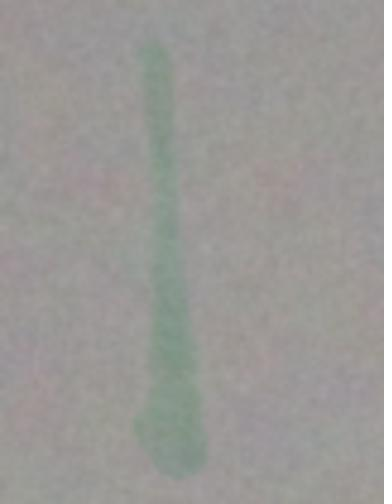

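move(
  target=[
    [0,0,0,0,0,0,0,0.754,0.576,0.696,0,0.754,0.576,0.696,0,0.754,0.576,0.696,0.714,0.678,0.226,0.168,0.4,-0.6,-0.03,-0.17842,0.4198,0,0,0,0,-0.29,0.12,0.25,0,-0.29,0.12,0.25,0,0.754,0.576,0.696,-0.686,0.678,0.03,-0.02,0.4,-0.9],
    [0,0,0,0,0,0,0,0.754,0.576,0.696,0,0.754,0.576,0.696,0,0.754,0.576,0.696,0.714,0.678,0.226,0.168,0.4,-0.6,-0.0755,-0.17842,0.4198,0,0,0,0,-0.29,0.12,0.25,0,-0.29,0.12,0.25,0,0.754,0.576,0.696,-0.686,0.678,0.03,-0.02,0.4,-0.9],
    [0,0,0,0,0,0,0,0.754,0.576,0.696,0,0.754,0.576,0.696,0,0.754,0.576,0.696,0.714,0.678,0.226,0.168,0.4,-0.6,-0.06,-0.1753,0.42256,0,0,0,0,-0.29,0.12,0.25,0,-0.29,0.12,0.25,0,0.754,0.576,0.696,-0.686,0.678,0.03,-0.02,0.4,-0.9],
    [0,0,0,0,0,0,0,0.754,0.576,0.696,0,0.754,0.576,0.696,0,0.754,0.576,0.696,0.714,0.678,0.226,0.168,0.4,-0.6,-0.0759,-0.1753,0.42256,0,0,0,0,-0.29,0.12,0.25,0,-0.29,0.12,0.25,0,0.754,0.576,0.696,-0.686,0.678,0.03,-0.02,0.4,-0.9],
    [0,0,0,0,0,0,0,0.754,0.576,0.696,0,0.754,0.576,0.696,0,0.754,0.576,0.696,0.714,0.678,0.226,0.168,0.4,-0.6,-0.06,-0.17218,0.42532,0,0,0,0,-0.29,0.12,0.25,0,-0.29,0.12,0.25,0,0.754,0.576,0.696,-0.686,0.678,0.03,-0.02,0.4,-0.9],
    [0,0,0,0,0,0,0,0.754,0.576,0.696,0,0.754,0.576,0.696,0,0.754,0.576,0.696,0.714,0.678,0.226,0.168,0.4,-0.6,-0.0763,-0.17218,0.42532,0,0,0,0,-0.29,0.12,0.25,0,-0.29,0.12,0.25,0,0.754,0.576,0.696,-0.686,0.678,0.03,-0.02,0.4,-0.9],
    [0,0,0,0,0,0,0,0.754,0.576,0.696,0,0.754,0.576,0.696,0,0.754,0.576,0.696,0.714,0.678,0.226,0.168,0.4,-0.6,-0.06,-0.16881,0.42831,0,0,0,0,-0.29,0.12,0.25,0,-0.29,0.12,0.25,0,0.754,0.576,0.696,-0.686,0.678,0.03,-0.02,0.4,-0.9],
    [0,0,0,0,0,0,0,0.754,0.576,0.696,0,0.754,0.576,0.696,0,0.754,0.576,0.696,0.714,0.678,0.226,0.168,0.4,-0.6,-0.0768,-0.16881,0.42831,0,0,0,0,-0.29,0.12,0.25,0,-0.29,0.12,0.25,0,0.754,0.576,0.696,-0.686,0.678,0.03,-0.02,0.4,-0.9],
    [0,0,0,0,0,0,0,0.754,0.576,0.696,0,0.754,0.576,0.696,0,0.754,0.576,0.696,0.714,0.678,0.226,0.168,0.4,-0.6,-0.06,-0.16544,0.43129,0,0,0,0,-0.29,0.12,0.25,0,-0.29,0.12,0.25,0,0.754,0.576,0.696,-0.686,0.678,0.03,-0.02,0.4,-0.9],
    [0,0,0,0,0,0,0,0.754,0.576,0.696,0,0.754,0.576,0.696,0,0.754,0.576,0.696,0.714,0.678,0.226,0.168,0.4,-0.6,-0.0772,-0.16544,0.43129,0,0,0,0,-0.29,0.12,0.25,0,-0.29,0.12,0.25,0,0.754,0.576,0.696,-0.686,0.678,0.03,-0.02,0.4,-0.9],
    [0,0,0,0,0,0,0,0.754,0.576,0.696,0,0.754,0.576,0.696,0,0.754,0.576,0.696,0.714,0.678,0.226,0.168,0.4,-0.6,-0.06,-0.16195,0.43438,0,0,0,0,-0.29,0.12,0.25,0,-0.29,0.12,0.25,0,0.754,0.576,0.696,-0.686,0.678,0.03,-0.02,0.4,-0.9],
    [0,0,0,0,0,0,0,0.754,0.576,0.696,0,0.754,0.576,0.696,0,0.754,0.576,0.696,0.714,0.678,0.226,0.168,0.4,-0.6,-0.0776,-0.16195,0.43438,0,0,0,0,-0.29,0.12,0.25,0,-0.29,0.12,0.25,0,0.754,0.576,0.696,-0.686,0.678,0.03,-0.02,0.4,-0.9],
    [0,0,0,0,0,0,0,0.754,0.576,0.696,0,0.754,0.576,0.696,0,0.754,0.576,0.696,0.714,0.678,0.226,0.168,0.4,-0.6,-0.06,-0.1582,0.43769,0,0,0,0,-0.29,0.12,0.25,0,-0.29,0.12,0.25,0,0.754,0.576,0.696,-0.686,0.678,0.03,-0.02,0.4,-0.9],
    [0,0,0,0,0,0,0,0.754,0.576,0.696,0,0.754,0.576,0.696,0,0.754,0.576,0.696,0.714,0.678,0.226,0.168,0.4,-0.6,-0.078,-0.1582,0.43769,0,0,0,0,-0.29,0.12,0.25,0,-0.29,0.12,0.25,0,0.754,0.576,0.696,-0.686,0.678,0.03,-0.02,0.4,-0.9],
    [0,0,0,0,0,0,0,0.754,0.576,0.696,0,0.754,0.576,0.696,0,0.754,0.576,0.696,0.714,0.678,0.226,0.168,0.4,-0.6,-0.06,-0.15421,0.44123,0,0,0,0,-0.29,0.12,0.25,0,-0.29,0.12,0.25,0,0.754,0.576,0.696,-0.686,0.678,0.03,-0.02,0.4,-0.9],
  ],
  speed=[0.2, 0.06, 0.06, 0.06, 0.06, 0.06, 0.06, 0.06, 0.06, 0.06, 0.06, 0.06, 0.06, 0.06, 0.06],
  blend=[0.004, 0, 0.0015, 0, 0.0015, 0, 0.0015, 0, 0.0015, 0, 0.0015, 0, 0.0015, 0, 0],
)

move(
  target=[0,0,0,0,0,0,0,0.754,0.576,0.696,0,0.754,0.576,0.696,0,0.754,0.576,0.696,0.714,0.678,0.226,0.168,0.4,-0.6,0.06,0.154,-0.441,0,0,0,0,-0.29,0.12,0.25,0,-0.29,0.12,0.25,0,0.754,0.576,0.696,-0.686,0.678,0.03,-0.02,0.4,-0.9],
  speed=0.25,
  cameras=["cam_sheet"],
)

zoom_image(
  camera="cam_sheet",
  region=[210, 70, 310, 215],
)

Scene clock: 2243.93 s.
left_arm: end_effector_position=(+0.5502, +0.0686, +0.2577) hand_goal=(+0.000, +0.754, +0.576, +0.696, +0.000, +0.754, +0.576, +0.696, +0.000, +0.754, +0.576, +0.696, +0.714, +0.678, +0.226, +0.168) hand_measured=(+0.000, +0.752, +0.576, +0.696, +0.000, +0.752, +0.576, +0.696, +0.000, +0.752, +0.576, +0.696, +0.714, +0.678, +0.224, +0.168) hand_current_ma=(+0, -3, +1, +0, +0, -3, +1, +0, +0, -4, +1, +0, +0, -1, -3, -1) hand_state=(goal, goal, goal, goal, goal, goal, goal, goal, goal, goal, goal, goal, goal, goal, goal, goal) hand_current_limit=0.40 hand_speed=-0.60 end_effector_quat_wxyz=(+0.002, +0.772, -0.555, +0.309) | right_arm: end_effector_position=(+0.5649, +0.5855, +0.1120) hand_goal=(+0.000, -0.290, +0.120, +0.250, +0.000, -0.290, +0.120, +0.250, +0.000, +0.754, +0.576, +0.696, -0.686, +0.678, +0.030, -0.020) hand_measured=(+0.008, -0.200, +0.148, +0.260, +0.004, -0.198, +0.148, +0.264, +0.004, +0.754, +0.576, +0.696, -0.682, +0.678, +0.124, +0.014) hand_current_ma=(+3, +214, +29, +6, +1, +223, +28, +8, +1, +0, +0, +0, +1, +0, +316, +65) hand_state=(goal, blocked, blocked, goal, goal, blocked, blocked, goal, goal, goal, goal, goal, goal, goal, blocked, blocked) hand_current_limit=0.40 hand_speed=-0.90 end_effector_quat_wxyz=(-0.272, +0.653, +0.272, +0.653)
Joint positions: left_arm=[3.761 -1.733 -1.781 -0.973 0.98 -2.915] | right_arm=[0.725 -0.865 1.562 -0.697 1.505 -1.571]
Joint torques (N m): left_arm=[-0.1 35.22 27.84 1.86 -1.77 -1.34] | right_arm=[-11.87 -59.09 -28.72 -0.45 -2.5 -0.13]
Wrist force (N): left_arm=[-0.4 0.1 0.5] | right_arm=[0.1 0.4 -1.7]
Wrist torque (N m): left_arm=[-0.04 0.06 -0.04] | right_arm=[0.35 -0.03 0.29]
Wrist force, peak (N): left_arm=[0.0 0.4 0.9] | right_arm=[0.7 0.9 -3.2]
Hand target: left_arm +0.5502, +0.0686, +0.2577; +0.002, +0.772, -0.555, +0.309 | right_arm +0.5650, +0.5855, +0.1121; -0.272, +0.653, +0.272, +0.653
Off the commanded pose: left_arm 0.000 m, 0 deg | right_arm 0.000 m, 0 deg.
move: done

Scene clock: 2245.73 s.
left_arm: end_effector_position=(+0.5502, +0.0686, +0.2577) hand_goal=(+0.000, +0.754, +0.576, +0.696, +0.000, +0.754, +0.576, +0.696, +0.000, +0.754, +0.576, +0.696, +0.714, +0.678, +0.226, +0.168) hand_measured=(+0.000, +0.752, +0.576, +0.696, +0.000, +0.752, +0.576, +0.696, +0.000, +0.752, +0.576, +0.696, +0.714, +0.678, +0.224, +0.168) hand_current_ma=(+0, -3, +1, +0, +0, -3, +1, +0, +0, -4, +1, +0, +0, -1, -3, -1) hand_state=(goal, goal, goal, goal, goal, goal, goal, goal, goal, goal, goal, goal, goal, goal, goal, goal) hand_current_limit=0.40 hand_speed=-0.60 end_effector_quat_wxyz=(+0.002, +0.772, -0.555, +0.309) | right_arm: end_effector_position=(+0.4445, +0.3325, +0.1480) hand_goal=(+0.000, -0.290, +0.120, +0.250, +0.000, -0.290, +0.120, +0.250, +0.000, +0.754, +0.576, +0.696, -0.686, +0.678, +0.030, -0.020) hand_measured=(+0.008, -0.200, +0.148, +0.260, +0.004, -0.198, +0.148, +0.264, +0.004, +0.754, +0.576, +0.696, -0.682, +0.678, +0.124, +0.014) hand_current_ma=(+3, +214, +29, +6, +1, +223, +28, +8, +1, +0, +0, +0, +1, +0, +316, +65) hand_state=(goal, blocked, blocked, goal, goal, blocked, blocked, goal, goal, goal, goal, goal, goal, goal, blocked, blocked) hand_current_limit=0.40 hand_speed=-0.90 end_effector_quat_wxyz=(-0.272, +0.653, +0.272, +0.653)
Joint positions: left_arm=[3.761 -1.733 -1.781 -0.973 0.98 -2.915] | right_arm=[0.369 -1.442 2.368 -0.927 1.149 -1.571]
Joint torques (N m): left_arm=[0.31 35.51 27.6 1.95 -2.07 -1.46] | right_arm=[-11.19 -32.48 -5.33 -0.34 -2.33 2.69]
Wrist force (N): left_arm=[-0.2 0.1 0.6] | right_arm=[0.4 0.5 -2.0]
Wrist torque (N m): left_arm=[-0.06 0.03 -0.03] | right_arm=[0.38 -0.04 0.33]
Wrist force, peak (N): left_arm=[-0.5 -0.1 0.8] | right_arm=[0.4 1.0 -3.3]
Hand target: left_arm +0.5502, +0.0686, +0.2577; +0.002, +0.772, -0.555, +0.309 | right_arm +0.4445, +0.3325, +0.1480; -0.272, +0.653, +0.272, +0.653
Off the commanded pose: left_arm 0.000 m, 0 deg | right_arm 0.000 m, 0 deg.
move: done
Images, in order (width x height): cam_sheet 672x504.

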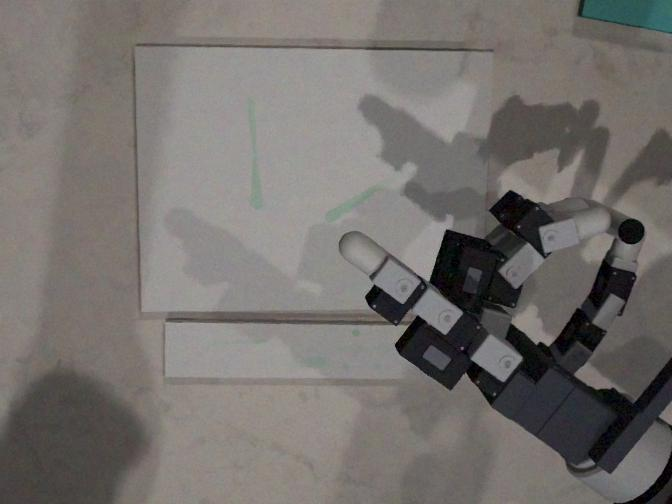

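Scaled by 3.476.

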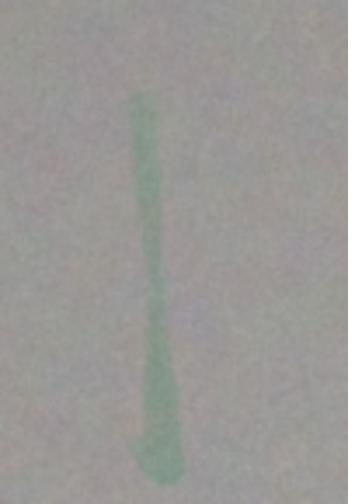

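move(
  target=[
    [0,0,0,0,0,0,0,0.754,0.576,0.696,0,0.754,0.576,0.696,0,0.754,0.576,0.696,0.714,0.678,0.226,0.168,0.4,-0.6,0.05,0.12222,0.59667,0,0,0,0,-0.29,0.12,0.25,0,-0.29,0.12,0.25,0,0.754,0.576,0.696,-0.686,0.678,0.03,-0.02,0.4,-0.9],
    [0,0,0,0,0,0,0,0.754,0.576,0.696,0,0.754,0.576,0.696,0,0.754,0.576,0.696,0.714,0.678,0.226,0.168,0.4,-0.6,-0.0725,0.12222,0.59667,0,0,0,0,-0.29,0.12,0.25,0,-0.29,0.12,0.25,0,0.754,0.576,0.696,-0.686,0.678,0.03,-0.02,0.4,-0.9],
    [0,0,0,0,0,0,0,0.754,0.576,0.696,0,0.754,0.576,0.696,0,0.754,0.576,0.696,0.714,0.678,0.226,0.168,0.4,-0.6,-0.0725,0.13055,0.59667,0,0,0,0,-0.29,0.12,0.25,0,-0.29,0.12,0.25,0,0.754,0.576,0.696,-0.686,0.678,0.03,-0.02,0.4,-0.9],
    [0,0,0,0,0,0,0,0.754,0.576,0.696,0,0.754,0.576,0.696,0,0.754,0.576,0.696,0.714,0.678,0.226,0.168,0.4,-0.6,-0.0725,0.11389,0.59667,0,0,0,0,-0.29,0.12,0.25,0,-0.29,0.12,0.25,0,0.754,0.576,0.696,-0.686,0.678,0.03,-0.02,0.4,-0.9],
    [0,0,0,0,0,0,0,0.754,0.576,0.696,0,0.754,0.576,0.696,0,0.754,0.576,0.696,0.714,0.678,0.226,0.168,0.4,-0.6,-0.0725,0.12222,0.605,0,0,0,0,-0.29,0.12,0.25,0,-0.29,0.12,0.25,0,0.754,0.576,0.696,-0.686,0.678,0.03,-0.02,0.4,-0.9],
    [0,0,0,0,0,0,0,0.754,0.576,0.696,0,0.754,0.576,0.696,0,0.754,0.576,0.696,0.714,0.678,0.226,0.168,0.4,-0.6,-0.0725,0.12222,0.58834,0,0,0,0,-0.29,0.12,0.25,0,-0.29,0.12,0.25,0,0.754,0.576,0.696,-0.686,0.678,0.03,-0.02,0.4,-0.9],
    [0,0,0,0,0,0,0,0.754,0.576,0.696,0,0.754,0.576,0.696,0,0.754,0.576,0.696,0.714,0.678,0.226,0.168,0.4,-0.6,-0.0725,0.12222,0.59667,0,0,0,0,-0.29,0.12,0.25,0,-0.29,0.12,0.25,0,0.754,0.576,0.696,-0.686,0.678,0.03,-0.02,0.4,-0.9],
    [0,0,0,0,0,0,0,0.754,0.576,0.696,0,0.754,0.576,0.696,0,0.754,0.576,0.696,0.714,0.678,0.226,0.168,0.4,-0.6,0.03,0.12222,0.59667,0,0,0,0,-0.29,0.12,0.25,0,-0.29,0.12,0.25,0,0.754,0.576,0.696,-0.686,0.678,0.03,-0.02,0.4,-0.9],
  ],
  speed=[0.2, 0.06, 0.02, 0.02, 0.02, 0.02, 0.02, 0.08],
  blend=[0, 0, 0.001, 0.001, 0.001, 0.001, 0.001, 0],
)

Scene clock: 2265.53 s.
left_arm: end_effector_position=(+0.5502, +0.0686, +0.2577) hand_goal=(+0.000, +0.754, +0.576, +0.696, +0.000, +0.754, +0.576, +0.696, +0.000, +0.754, +0.576, +0.696, +0.714, +0.678, +0.226, +0.168) hand_measured=(+0.000, +0.752, +0.576, +0.696, +0.000, +0.752, +0.576, +0.696, +0.000, +0.752, +0.576, +0.696, +0.714, +0.678, +0.224, +0.168) hand_current_ma=(+0, -3, +1, +0, +0, -3, +1, +0, +0, -4, +1, +0, +0, -1, -3, -1) hand_state=(goal, goal, goal, goal, goal, goal, goal, goal, goal, goal, goal, goal, goal, goal, goal, goal) hand_current_limit=0.40 hand_speed=-0.60 end_effector_quat_wxyz=(+0.002, +0.772, -0.555, +0.309) | right_arm: end_effector_position=(+0.7484, +0.5353, +0.1660) hand_goal=(+0.000, -0.290, +0.120, +0.250, +0.000, -0.290, +0.120, +0.250, +0.000, +0.754, +0.576, +0.696, -0.686, +0.678, +0.030, -0.020) hand_measured=(+0.008, -0.200, +0.148, +0.260, +0.004, -0.198, +0.148, +0.264, +0.004, +0.754, +0.576, +0.696, -0.682, +0.678, +0.124, +0.014) hand_current_ma=(+3, +214, +29, +6, +1, +223, +28, +8, +1, +0, +0, +0, +1, +0, +316, +65) hand_state=(goal, blocked, blocked, goal, goal, blocked, blocked, goal, goal, goal, goal, goal, goal, goal, blocked, blocked) hand_current_limit=0.40 hand_speed=-0.90 end_effector_quat_wxyz=(-0.272, +0.653, +0.272, +0.653)
Joint positions: left_arm=[3.761 -1.733 -1.781 -0.973 0.98 -2.915] | right_arm=[0.49 -0.749 1.179 -0.43 1.27 -1.571]
Joint torques (N m): left_arm=[0.36 36.24 27.95 1.76 -2.03 -1.8] | right_arm=[8.53 -65.97 -31.58 -0.37 2.36 1.06]
Wrist force (N): left_arm=[-0.1 0.0 0.6] | right_arm=[0.6 0.3 -1.7]
Wrist torque (N m): left_arm=[-0.06 0.03 -0.02] | right_arm=[0.35 -0.09 0.46]
Wrist force, peak (N): left_arm=[-0.6 0.1 0.9] | right_arm=[0.4 -0.1 -3.5]
Hand target: left_arm +0.5502, +0.0686, +0.2577; +0.002, +0.772, -0.555, +0.309 | right_arm +0.7485, +0.5353, +0.1661; -0.272, +0.653, +0.272, +0.653
Off the commanded pose: left_arm 0.000 m, 0 deg | right_arm 0.000 m, 0 deg.
move: done

move(
  target=[
    [0,0,0,0,0,0,0,0.754,0.576,0.696,0,0.754,0.576,0.696,0,0.754,0.576,0.696,0.714,0.678,0.226,0.168,0.4,-0.6,-0.06,-0.26315,-0.14487,0,0,0,0,-0.29,0.12,0.25,0,-0.29,0.12,0.25,0,0.754,0.576,0.696,-0.686,0.678,0.03,-0.02,0.4,-0.9],
    [0,0,0,0,0,0,0,0.754,0.576,0.696,0,0.754,0.576,0.696,0,0.754,0.576,0.696,0.714,0.678,0.226,0.168,0.4,-0.6,-0.1105,-0.26315,-0.14487,0,0,0,0,-0.29,0.12,0.25,0,-0.29,0.12,0.25,0,0.754,0.576,0.696,-0.686,0.678,0.03,-0.02,0.4,-0.9],
    [0,0,0,0,0,0,0,0.754,0.576,0.696,0,0.754,0.576,0.696,0,0.754,0.576,0.696,0.714,0.678,0.226,0.168,0.4,-0.6,-0.0902,-0.26664,-0.14796,0,0,0,0,-0.29,0.12,0.25,0,-0.29,0.12,0.25,0,0.754,0.576,0.696,-0.686,0.678,0.03,-0.02,0.4,-0.9],
    [0,0,0,0,0,0,0,0.754,0.576,0.696,0,0.754,0.576,0.696,0,0.754,0.576,0.696,0.714,0.678,0.226,0.168,0.4,-0.6,-0.1101,-0.26664,-0.14796,0,0,0,0,-0.29,0.12,0.25,0,-0.29,0.12,0.25,0,0.754,0.576,0.696,-0.686,0.678,0.03,-0.02,0.4,-0.9],
    [0,0,0,0,0,0,0,0.754,0.576,0.696,0,0.754,0.576,0.696,0,0.754,0.576,0.696,0.714,0.678,0.226,0.168,0.4,-0.6,-0.0902,-0.27013,-0.15105,0,0,0,0,-0.29,0.12,0.25,0,-0.29,0.12,0.25,0,0.754,0.576,0.696,-0.686,0.678,0.03,-0.02,0.4,-0.9],
    [0,0,0,0,0,0,0,0.754,0.576,0.696,0,0.754,0.576,0.696,0,0.754,0.576,0.696,0.714,0.678,0.226,0.168,0.4,-0.6,-0.1096,-0.27013,-0.15105,0,0,0,0,-0.29,0.12,0.25,0,-0.29,0.12,0.25,0,0.754,0.576,0.696,-0.686,0.678,0.03,-0.02,0.4,-0.9],
    [0,0,0,0,0,0,0,0.754,0.576,0.696,0,0.754,0.576,0.696,0,0.754,0.576,0.696,0.714,0.678,0.226,0.168,0.4,-0.6,-0.0902,-0.27362,-0.15414,0,0,0,0,-0.29,0.12,0.25,0,-0.29,0.12,0.25,0,0.754,0.576,0.696,-0.686,0.678,0.03,-0.02,0.4,-0.9],
    [0,0,0,0,0,0,0,0.754,0.576,0.696,0,0.754,0.576,0.696,0,0.754,0.576,0.696,0.714,0.678,0.226,0.168,0.4,-0.6,-0.1091,-0.27362,-0.15414,0,0,0,0,-0.29,0.12,0.25,0,-0.29,0.12,0.25,0,0.754,0.576,0.696,-0.686,0.678,0.03,-0.02,0.4,-0.9],
    [0,0,0,0,0,0,0,0.754,0.576,0.696,0,0.754,0.576,0.696,0,0.754,0.576,0.696,0.714,0.678,0.226,0.168,0.4,-0.6,-0.0902,-0.27711,-0.15723,0,0,0,0,-0.29,0.12,0.25,0,-0.29,0.12,0.25,0,0.754,0.576,0.696,-0.686,0.678,0.03,-0.02,0.4,-0.9],
    [0,0,0,0,0,0,0,0.754,0.576,0.696,0,0.754,0.576,0.696,0,0.754,0.576,0.696,0.714,0.678,0.226,0.168,0.4,-0.6,-0.1086,-0.27711,-0.15723,0,0,0,0,-0.29,0.12,0.25,0,-0.29,0.12,0.25,0,0.754,0.576,0.696,-0.686,0.678,0.03,-0.02,0.4,-0.9],
    [0,0,0,0,0,0,0,0.754,0.576,0.696,0,0.754,0.576,0.696,0,0.754,0.576,0.696,0.714,0.678,0.226,0.168,0.4,-0.6,-0.0902,-0.2806,-0.16032,0,0,0,0,-0.29,0.12,0.25,0,-0.29,0.12,0.25,0,0.754,0.576,0.696,-0.686,0.678,0.03,-0.02,0.4,-0.9],
  ],
  speed=[0.15, 0.06, 0.06, 0.06, 0.06, 0.06, 0.06, 0.06, 0.06, 0.06, 0.06],
  blend=[0.004, 0, 0.0015, 0, 0.0015, 0, 0.0015, 0, 0.0015, 0, 0],
)

move(
  target=[0,0,0,0,0,0,0,0.754,0.576,0.696,0,0.754,0.576,0.696,0,0.754,0.576,0.696,0.714,0.678,0.226,0.168,0.4,-0.6,0.06,0.154,-0.441,0,0,0,0,-0.29,0.12,0.25,0,-0.29,0.12,0.25,0,0.754,0.576,0.696,-0.686,0.678,0.03,-0.02,0.4,-0.9],
  speed=0.25,
  cameras=["cam_sheet"],
)

zoom_image(
  camera="cam_sheet",
  region=[210, 70, 310, 215],
)

zoom_image(
  camera="cam_sheet",
  region=[220, 70, 280, 130],
)

Scene clock: 2289.73 s.
left_arm: end_effector_position=(+0.5502, +0.0686, +0.2577) hand_goal=(+0.000, +0.754, +0.576, +0.696, +0.000, +0.754, +0.576, +0.696, +0.000, +0.754, +0.576, +0.696, +0.714, +0.678, +0.226, +0.168) hand_measured=(+0.000, +0.752, +0.576, +0.696, +0.000, +0.752, +0.576, +0.696, +0.000, +0.752, +0.576, +0.696, +0.714, +0.678, +0.224, +0.168) hand_current_ma=(+0, -3, +1, +0, +0, -3, +1, +0, +0, -4, +1, +0, +0, -1, -3, -1) hand_state=(goal, goal, goal, goal, goal, goal, goal, goal, goal, goal, goal, goal, goal, goal, goal, goal) hand_current_limit=0.40 hand_speed=-0.60 end_effector_quat_wxyz=(+0.002, +0.772, -0.555, +0.309) | right_arm: end_effector_position=(+0.5611, +0.5854, +0.1119) hand_goal=(+0.000, -0.290, +0.120, +0.250, +0.000, -0.290, +0.120, +0.250, +0.000, +0.754, +0.576, +0.696, -0.686, +0.678, +0.030, -0.020) hand_measured=(+0.008, -0.200, +0.148, +0.260, +0.004, -0.198, +0.148, +0.264, +0.004, +0.754, +0.576, +0.696, -0.682, +0.678, +0.124, +0.014) hand_current_ma=(+3, +214, +29, +6, +1, +223, +28, +8, +1, +0, +0, +0, +1, +0, +316, +65) hand_state=(goal, blocked, blocked, goal, goal, blocked, blocked, goal, goal, goal, goal, goal, goal, goal, blocked, blocked) hand_current_limit=0.40 hand_speed=-0.90 end_effector_quat_wxyz=(-0.272, +0.653, +0.272, +0.653)
Joint positions: left_arm=[3.761 -1.733 -1.781 -0.973 0.98 -2.915] | right_arm=[0.729 -0.869 1.57 -0.701 1.51 -1.571]
Joint torques (N m): left_arm=[0.52 35.7 29.14 1.68 -1.8 -1.57] | right_arm=[10.74 -59.66 -9.05 -0.49 2.68 -2.12]
Wrist force (N): left_arm=[0.1 0.0 0.7] | right_arm=[0.6 -0.2 -2.0]
Wrist torque (N m): left_arm=[-0.07 0.00 0.00] | right_arm=[0.29 -0.08 0.45]
Wrist force, peak (N): left_arm=[-0.5 0.0 0.8] | right_arm=[1.4 0.3 -2.4]
Hand target: left_arm +0.5502, +0.0686, +0.2577; +0.002, +0.772, -0.555, +0.309 | right_arm +0.5611, +0.5854, +0.1119; -0.272, +0.653, +0.272, +0.653
Off the commanded pose: left_arm 0.000 m, 0 deg | right_arm 0.000 m, 0 deg.
move: done

Scene clock: 2291.53 s.
left_arm: end_effector_position=(+0.5502, +0.0686, +0.2577) hand_goal=(+0.000, +0.754, +0.576, +0.696, +0.000, +0.754, +0.576, +0.696, +0.000, +0.754, +0.576, +0.696, +0.714, +0.678, +0.226, +0.168) hand_measured=(+0.000, +0.752, +0.576, +0.696, +0.000, +0.752, +0.576, +0.696, +0.000, +0.752, +0.576, +0.696, +0.714, +0.678, +0.224, +0.168) hand_current_ma=(+0, -3, +1, +0, +0, -3, +1, +0, +0, -4, +1, +0, +0, -1, -3, -1) hand_state=(goal, goal, goal, goal, goal, goal, goal, goal, goal, goal, goal, goal, goal, goal, goal, goal) hand_current_limit=0.40 hand_speed=-0.60 end_effector_quat_wxyz=(+0.002, +0.772, -0.555, +0.309) | right_arm: end_effector_position=(+0.4407, +0.3323, +0.1479) hand_goal=(+0.000, -0.290, +0.120, +0.250, +0.000, -0.290, +0.120, +0.250, +0.000, +0.754, +0.576, +0.696, -0.686, +0.678, +0.030, -0.020) hand_measured=(+0.008, -0.200, +0.148, +0.260, +0.004, -0.198, +0.148, +0.264, +0.004, +0.754, +0.576, +0.696, -0.682, +0.678, +0.124, +0.014) hand_current_ma=(+3, +214, +29, +6, +1, +223, +28, +8, +1, +0, +0, +0, +1, +0, +316, +65) hand_state=(goal, blocked, blocked, goal, goal, blocked, blocked, goal, goal, goal, goal, goal, goal, goal, blocked, blocked) hand_current_limit=0.40 hand_speed=-0.90 end_effector_quat_wxyz=(-0.272, +0.653, +0.272, +0.653)
Joint positions: left_arm=[3.761 -1.733 -1.781 -0.973 0.98 -2.915] | right_arm=[0.374 -1.447 2.376 -0.929 1.154 -1.571]
Joint torques (N m): left_arm=[-0.3 36.02 27.59 1.66 -2.1 -1.57] | right_arm=[-11.5 -33.82 -5.6 -0.21 -2.77 2.67]
Wrist force (N): left_arm=[-0.3 0.2 0.7] | right_arm=[0.8 0.4 -1.8]
Wrist torque (N m): left_arm=[-0.04 0.04 -0.03] | right_arm=[0.35 -0.09 0.36]
Wrist force, peak (N): left_arm=[0.0 -0.6 0.7] | right_arm=[0.5 0.8 -3.7]
Hand target: left_arm +0.5502, +0.0686, +0.2577; +0.002, +0.772, -0.555, +0.309 | right_arm +0.4407, +0.3323, +0.1479; -0.272, +0.653, +0.272, +0.653
Off the commanded pose: left_arm 0.000 m, 0 deg | right_arm 0.000 m, 0 deg.
move: done
Images, in order (width x height): cam_sheet 672x504.

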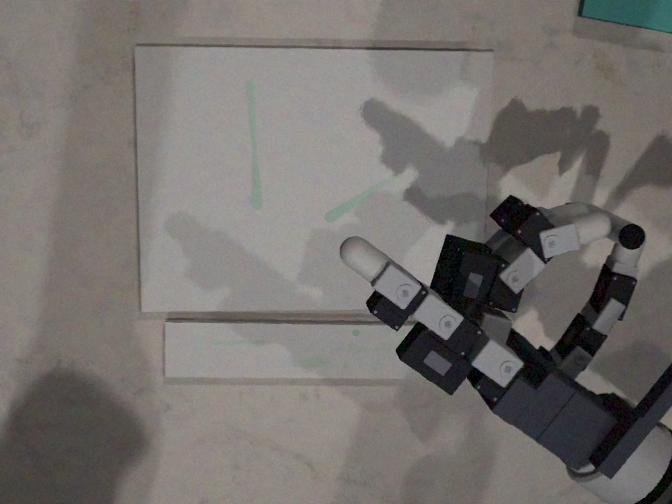

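Scaled by 3.476.

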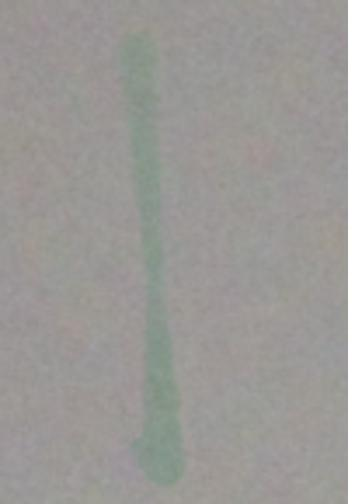

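Scaled by 8.400.

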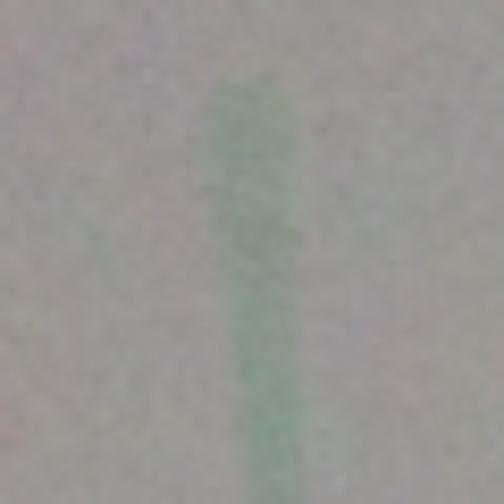

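zoom_image(
  camera="cam_sheet",
  region=[235, 180, 275, 220],
)

show_instructions(
)

Scaled by 12.600.

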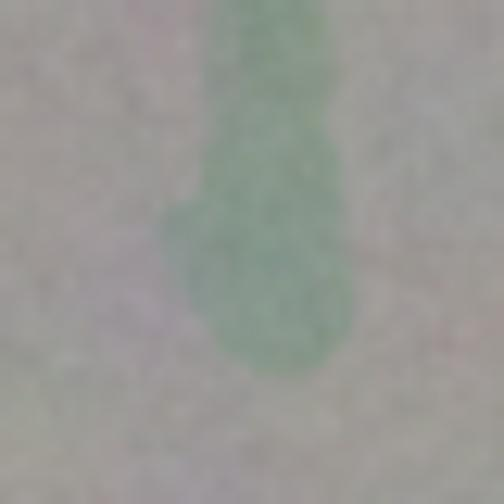

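Reference images for this scene: drawing.

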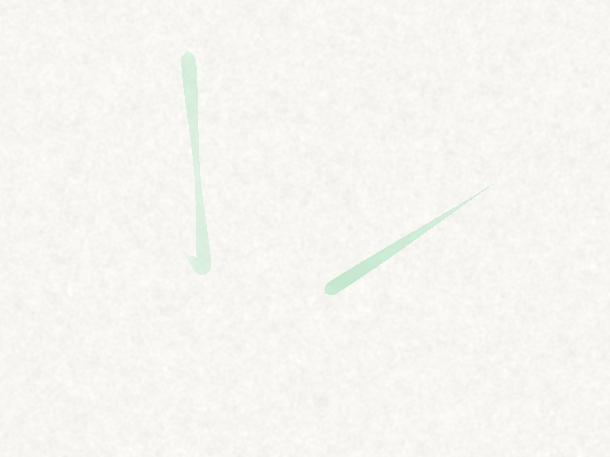

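move(
  target=[0,0,0,0,0,0,0,0.754,0.576,0.696,0,0.754,0.576,0.696,0,0.754,0.576,0.696,0.714,0.678,0.226,0.168,0.4,-0.6,0.05,0.13,-0.17,0,0,0,0,-0.29,0.12,0.25,0,-0.29,0.12,0.25,0,0.754,0.576,0.696,-0.686,0.678,0.03,-0.02,0.4,-0.9],
  speed=0.2,
  cameras=["cam_sheet", "cam_above"],
)

zoom_image(
  camera="cam_sheet",
  region=[310, 140, 450, 240],
)

zoom_image(
  camera="cam_sheet",
  region=[130, 30, 510, 320],
)

Scene clock: 2307.27 s.
left_arm: end_effector_position=(+0.5502, +0.0686, +0.2577) hand_goal=(+0.000, +0.754, +0.576, +0.696, +0.000, +0.754, +0.576, +0.696, +0.000, +0.754, +0.576, +0.696, +0.714, +0.678, +0.226, +0.168) hand_measured=(+0.000, +0.752, +0.576, +0.696, +0.000, +0.752, +0.576, +0.696, +0.000, +0.752, +0.576, +0.696, +0.714, +0.678, +0.224, +0.168) hand_current_ma=(+0, -3, +1, +0, +0, -3, +1, +0, +0, -4, +1, +0, +0, -1, -3, -1) hand_state=(goal, goal, goal, goal, goal, goal, goal, goal, goal, goal, goal, goal, goal, goal, goal, goal) hand_current_limit=0.40 hand_speed=-0.60 end_effector_quat_wxyz=(+0.002, +0.772, -0.555, +0.309) | right_arm: end_effector_position=(+0.4244, +0.2050, +0.1778) hand_goal=(+0.000, -0.290, +0.120, +0.250, +0.000, -0.290, +0.120, +0.250, +0.000, +0.754, +0.576, +0.696, -0.686, +0.678, +0.030, -0.020) hand_measured=(+0.008, -0.200, +0.148, +0.260, +0.004, -0.198, +0.148, +0.264, +0.004, +0.754, +0.576, +0.696, -0.682, +0.678, +0.124, +0.014) hand_current_ma=(+3, +214, +29, +6, +1, +223, +28, +8, +1, +0, +0, +0, +1, +0, +316, +65) hand_state=(goal, blocked, blocked, goal, goal, blocked, blocked, goal, goal, goal, goal, goal, goal, goal, blocked, blocked) hand_current_limit=0.40 hand_speed=-0.90 end_effector_quat_wxyz=(-0.272, +0.653, +0.272, +0.653)
Joint positions: left_arm=[3.761 -1.733 -1.781 -0.973 0.98 -2.915] | right_arm=[-0.164 -1.796 2.579 -0.783 0.616 -1.57]
Joint torques (N m): left_arm=[-0.2 36.22 27.61 1.6 -1.66 -1.59] | right_arm=[-11.69 -19.06 -7.02 0.13 -2.59 -3.26]
Wrist force (N): left_arm=[-0.1 0.0 0.6] | right_arm=[0.6 0.3 -2.0]
Wrist torque (N m): left_arm=[-0.05 0.01 -0.02] | right_arm=[0.35 -0.09 0.38]
Wrist force, peak (N): left_arm=[0.1 0.5 0.8] | right_arm=[0.8 0.4 -2.8]
Hand target: left_arm +0.5502, +0.0686, +0.2577; +0.002, +0.772, -0.555, +0.309 | right_arm +0.4244, +0.2049, +0.1778; -0.272, +0.653, +0.272, +0.653
Off the commanded pose: left_arm 0.000 m, 0 deg | right_arm 0.000 m, 0 deg.
move: done
Images, in order (width x height): cam_above 672x504, cam_sheet 672x504.

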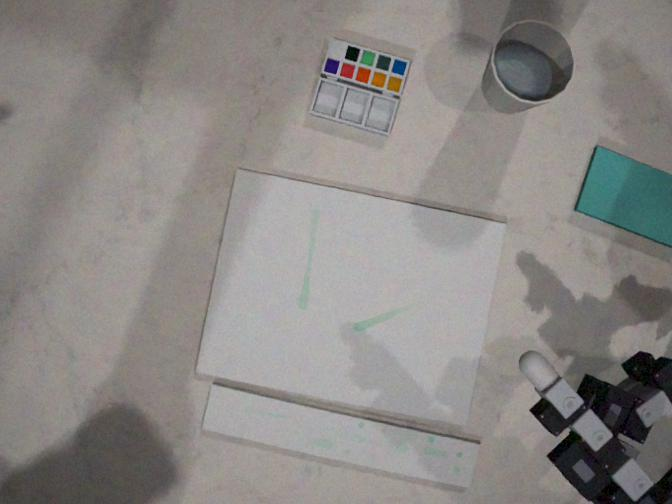

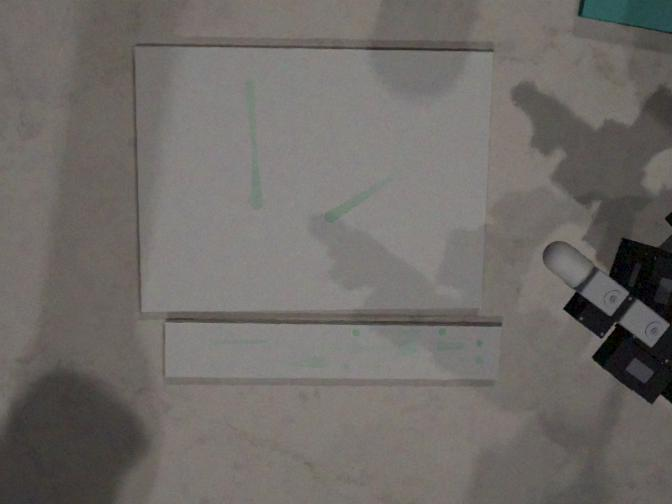

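Scaled by 3.600.

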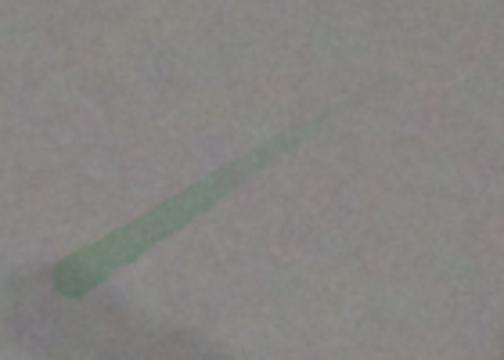

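Scaled by 1.326.

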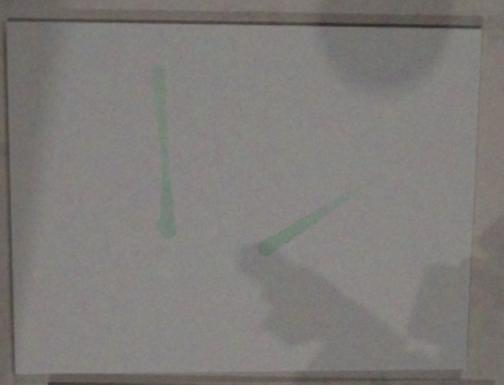

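zoom_image(
  camera="cam_sheet",
  region=[380, 150, 430, 190],
)

Scaled by 10.080.

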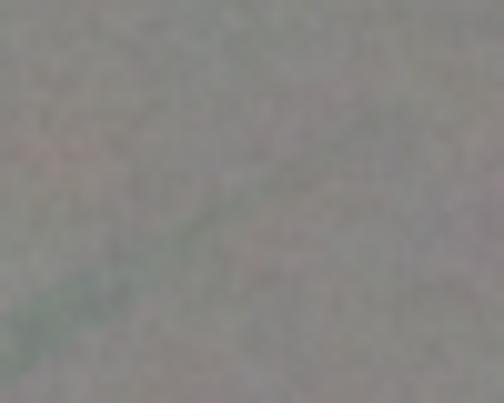

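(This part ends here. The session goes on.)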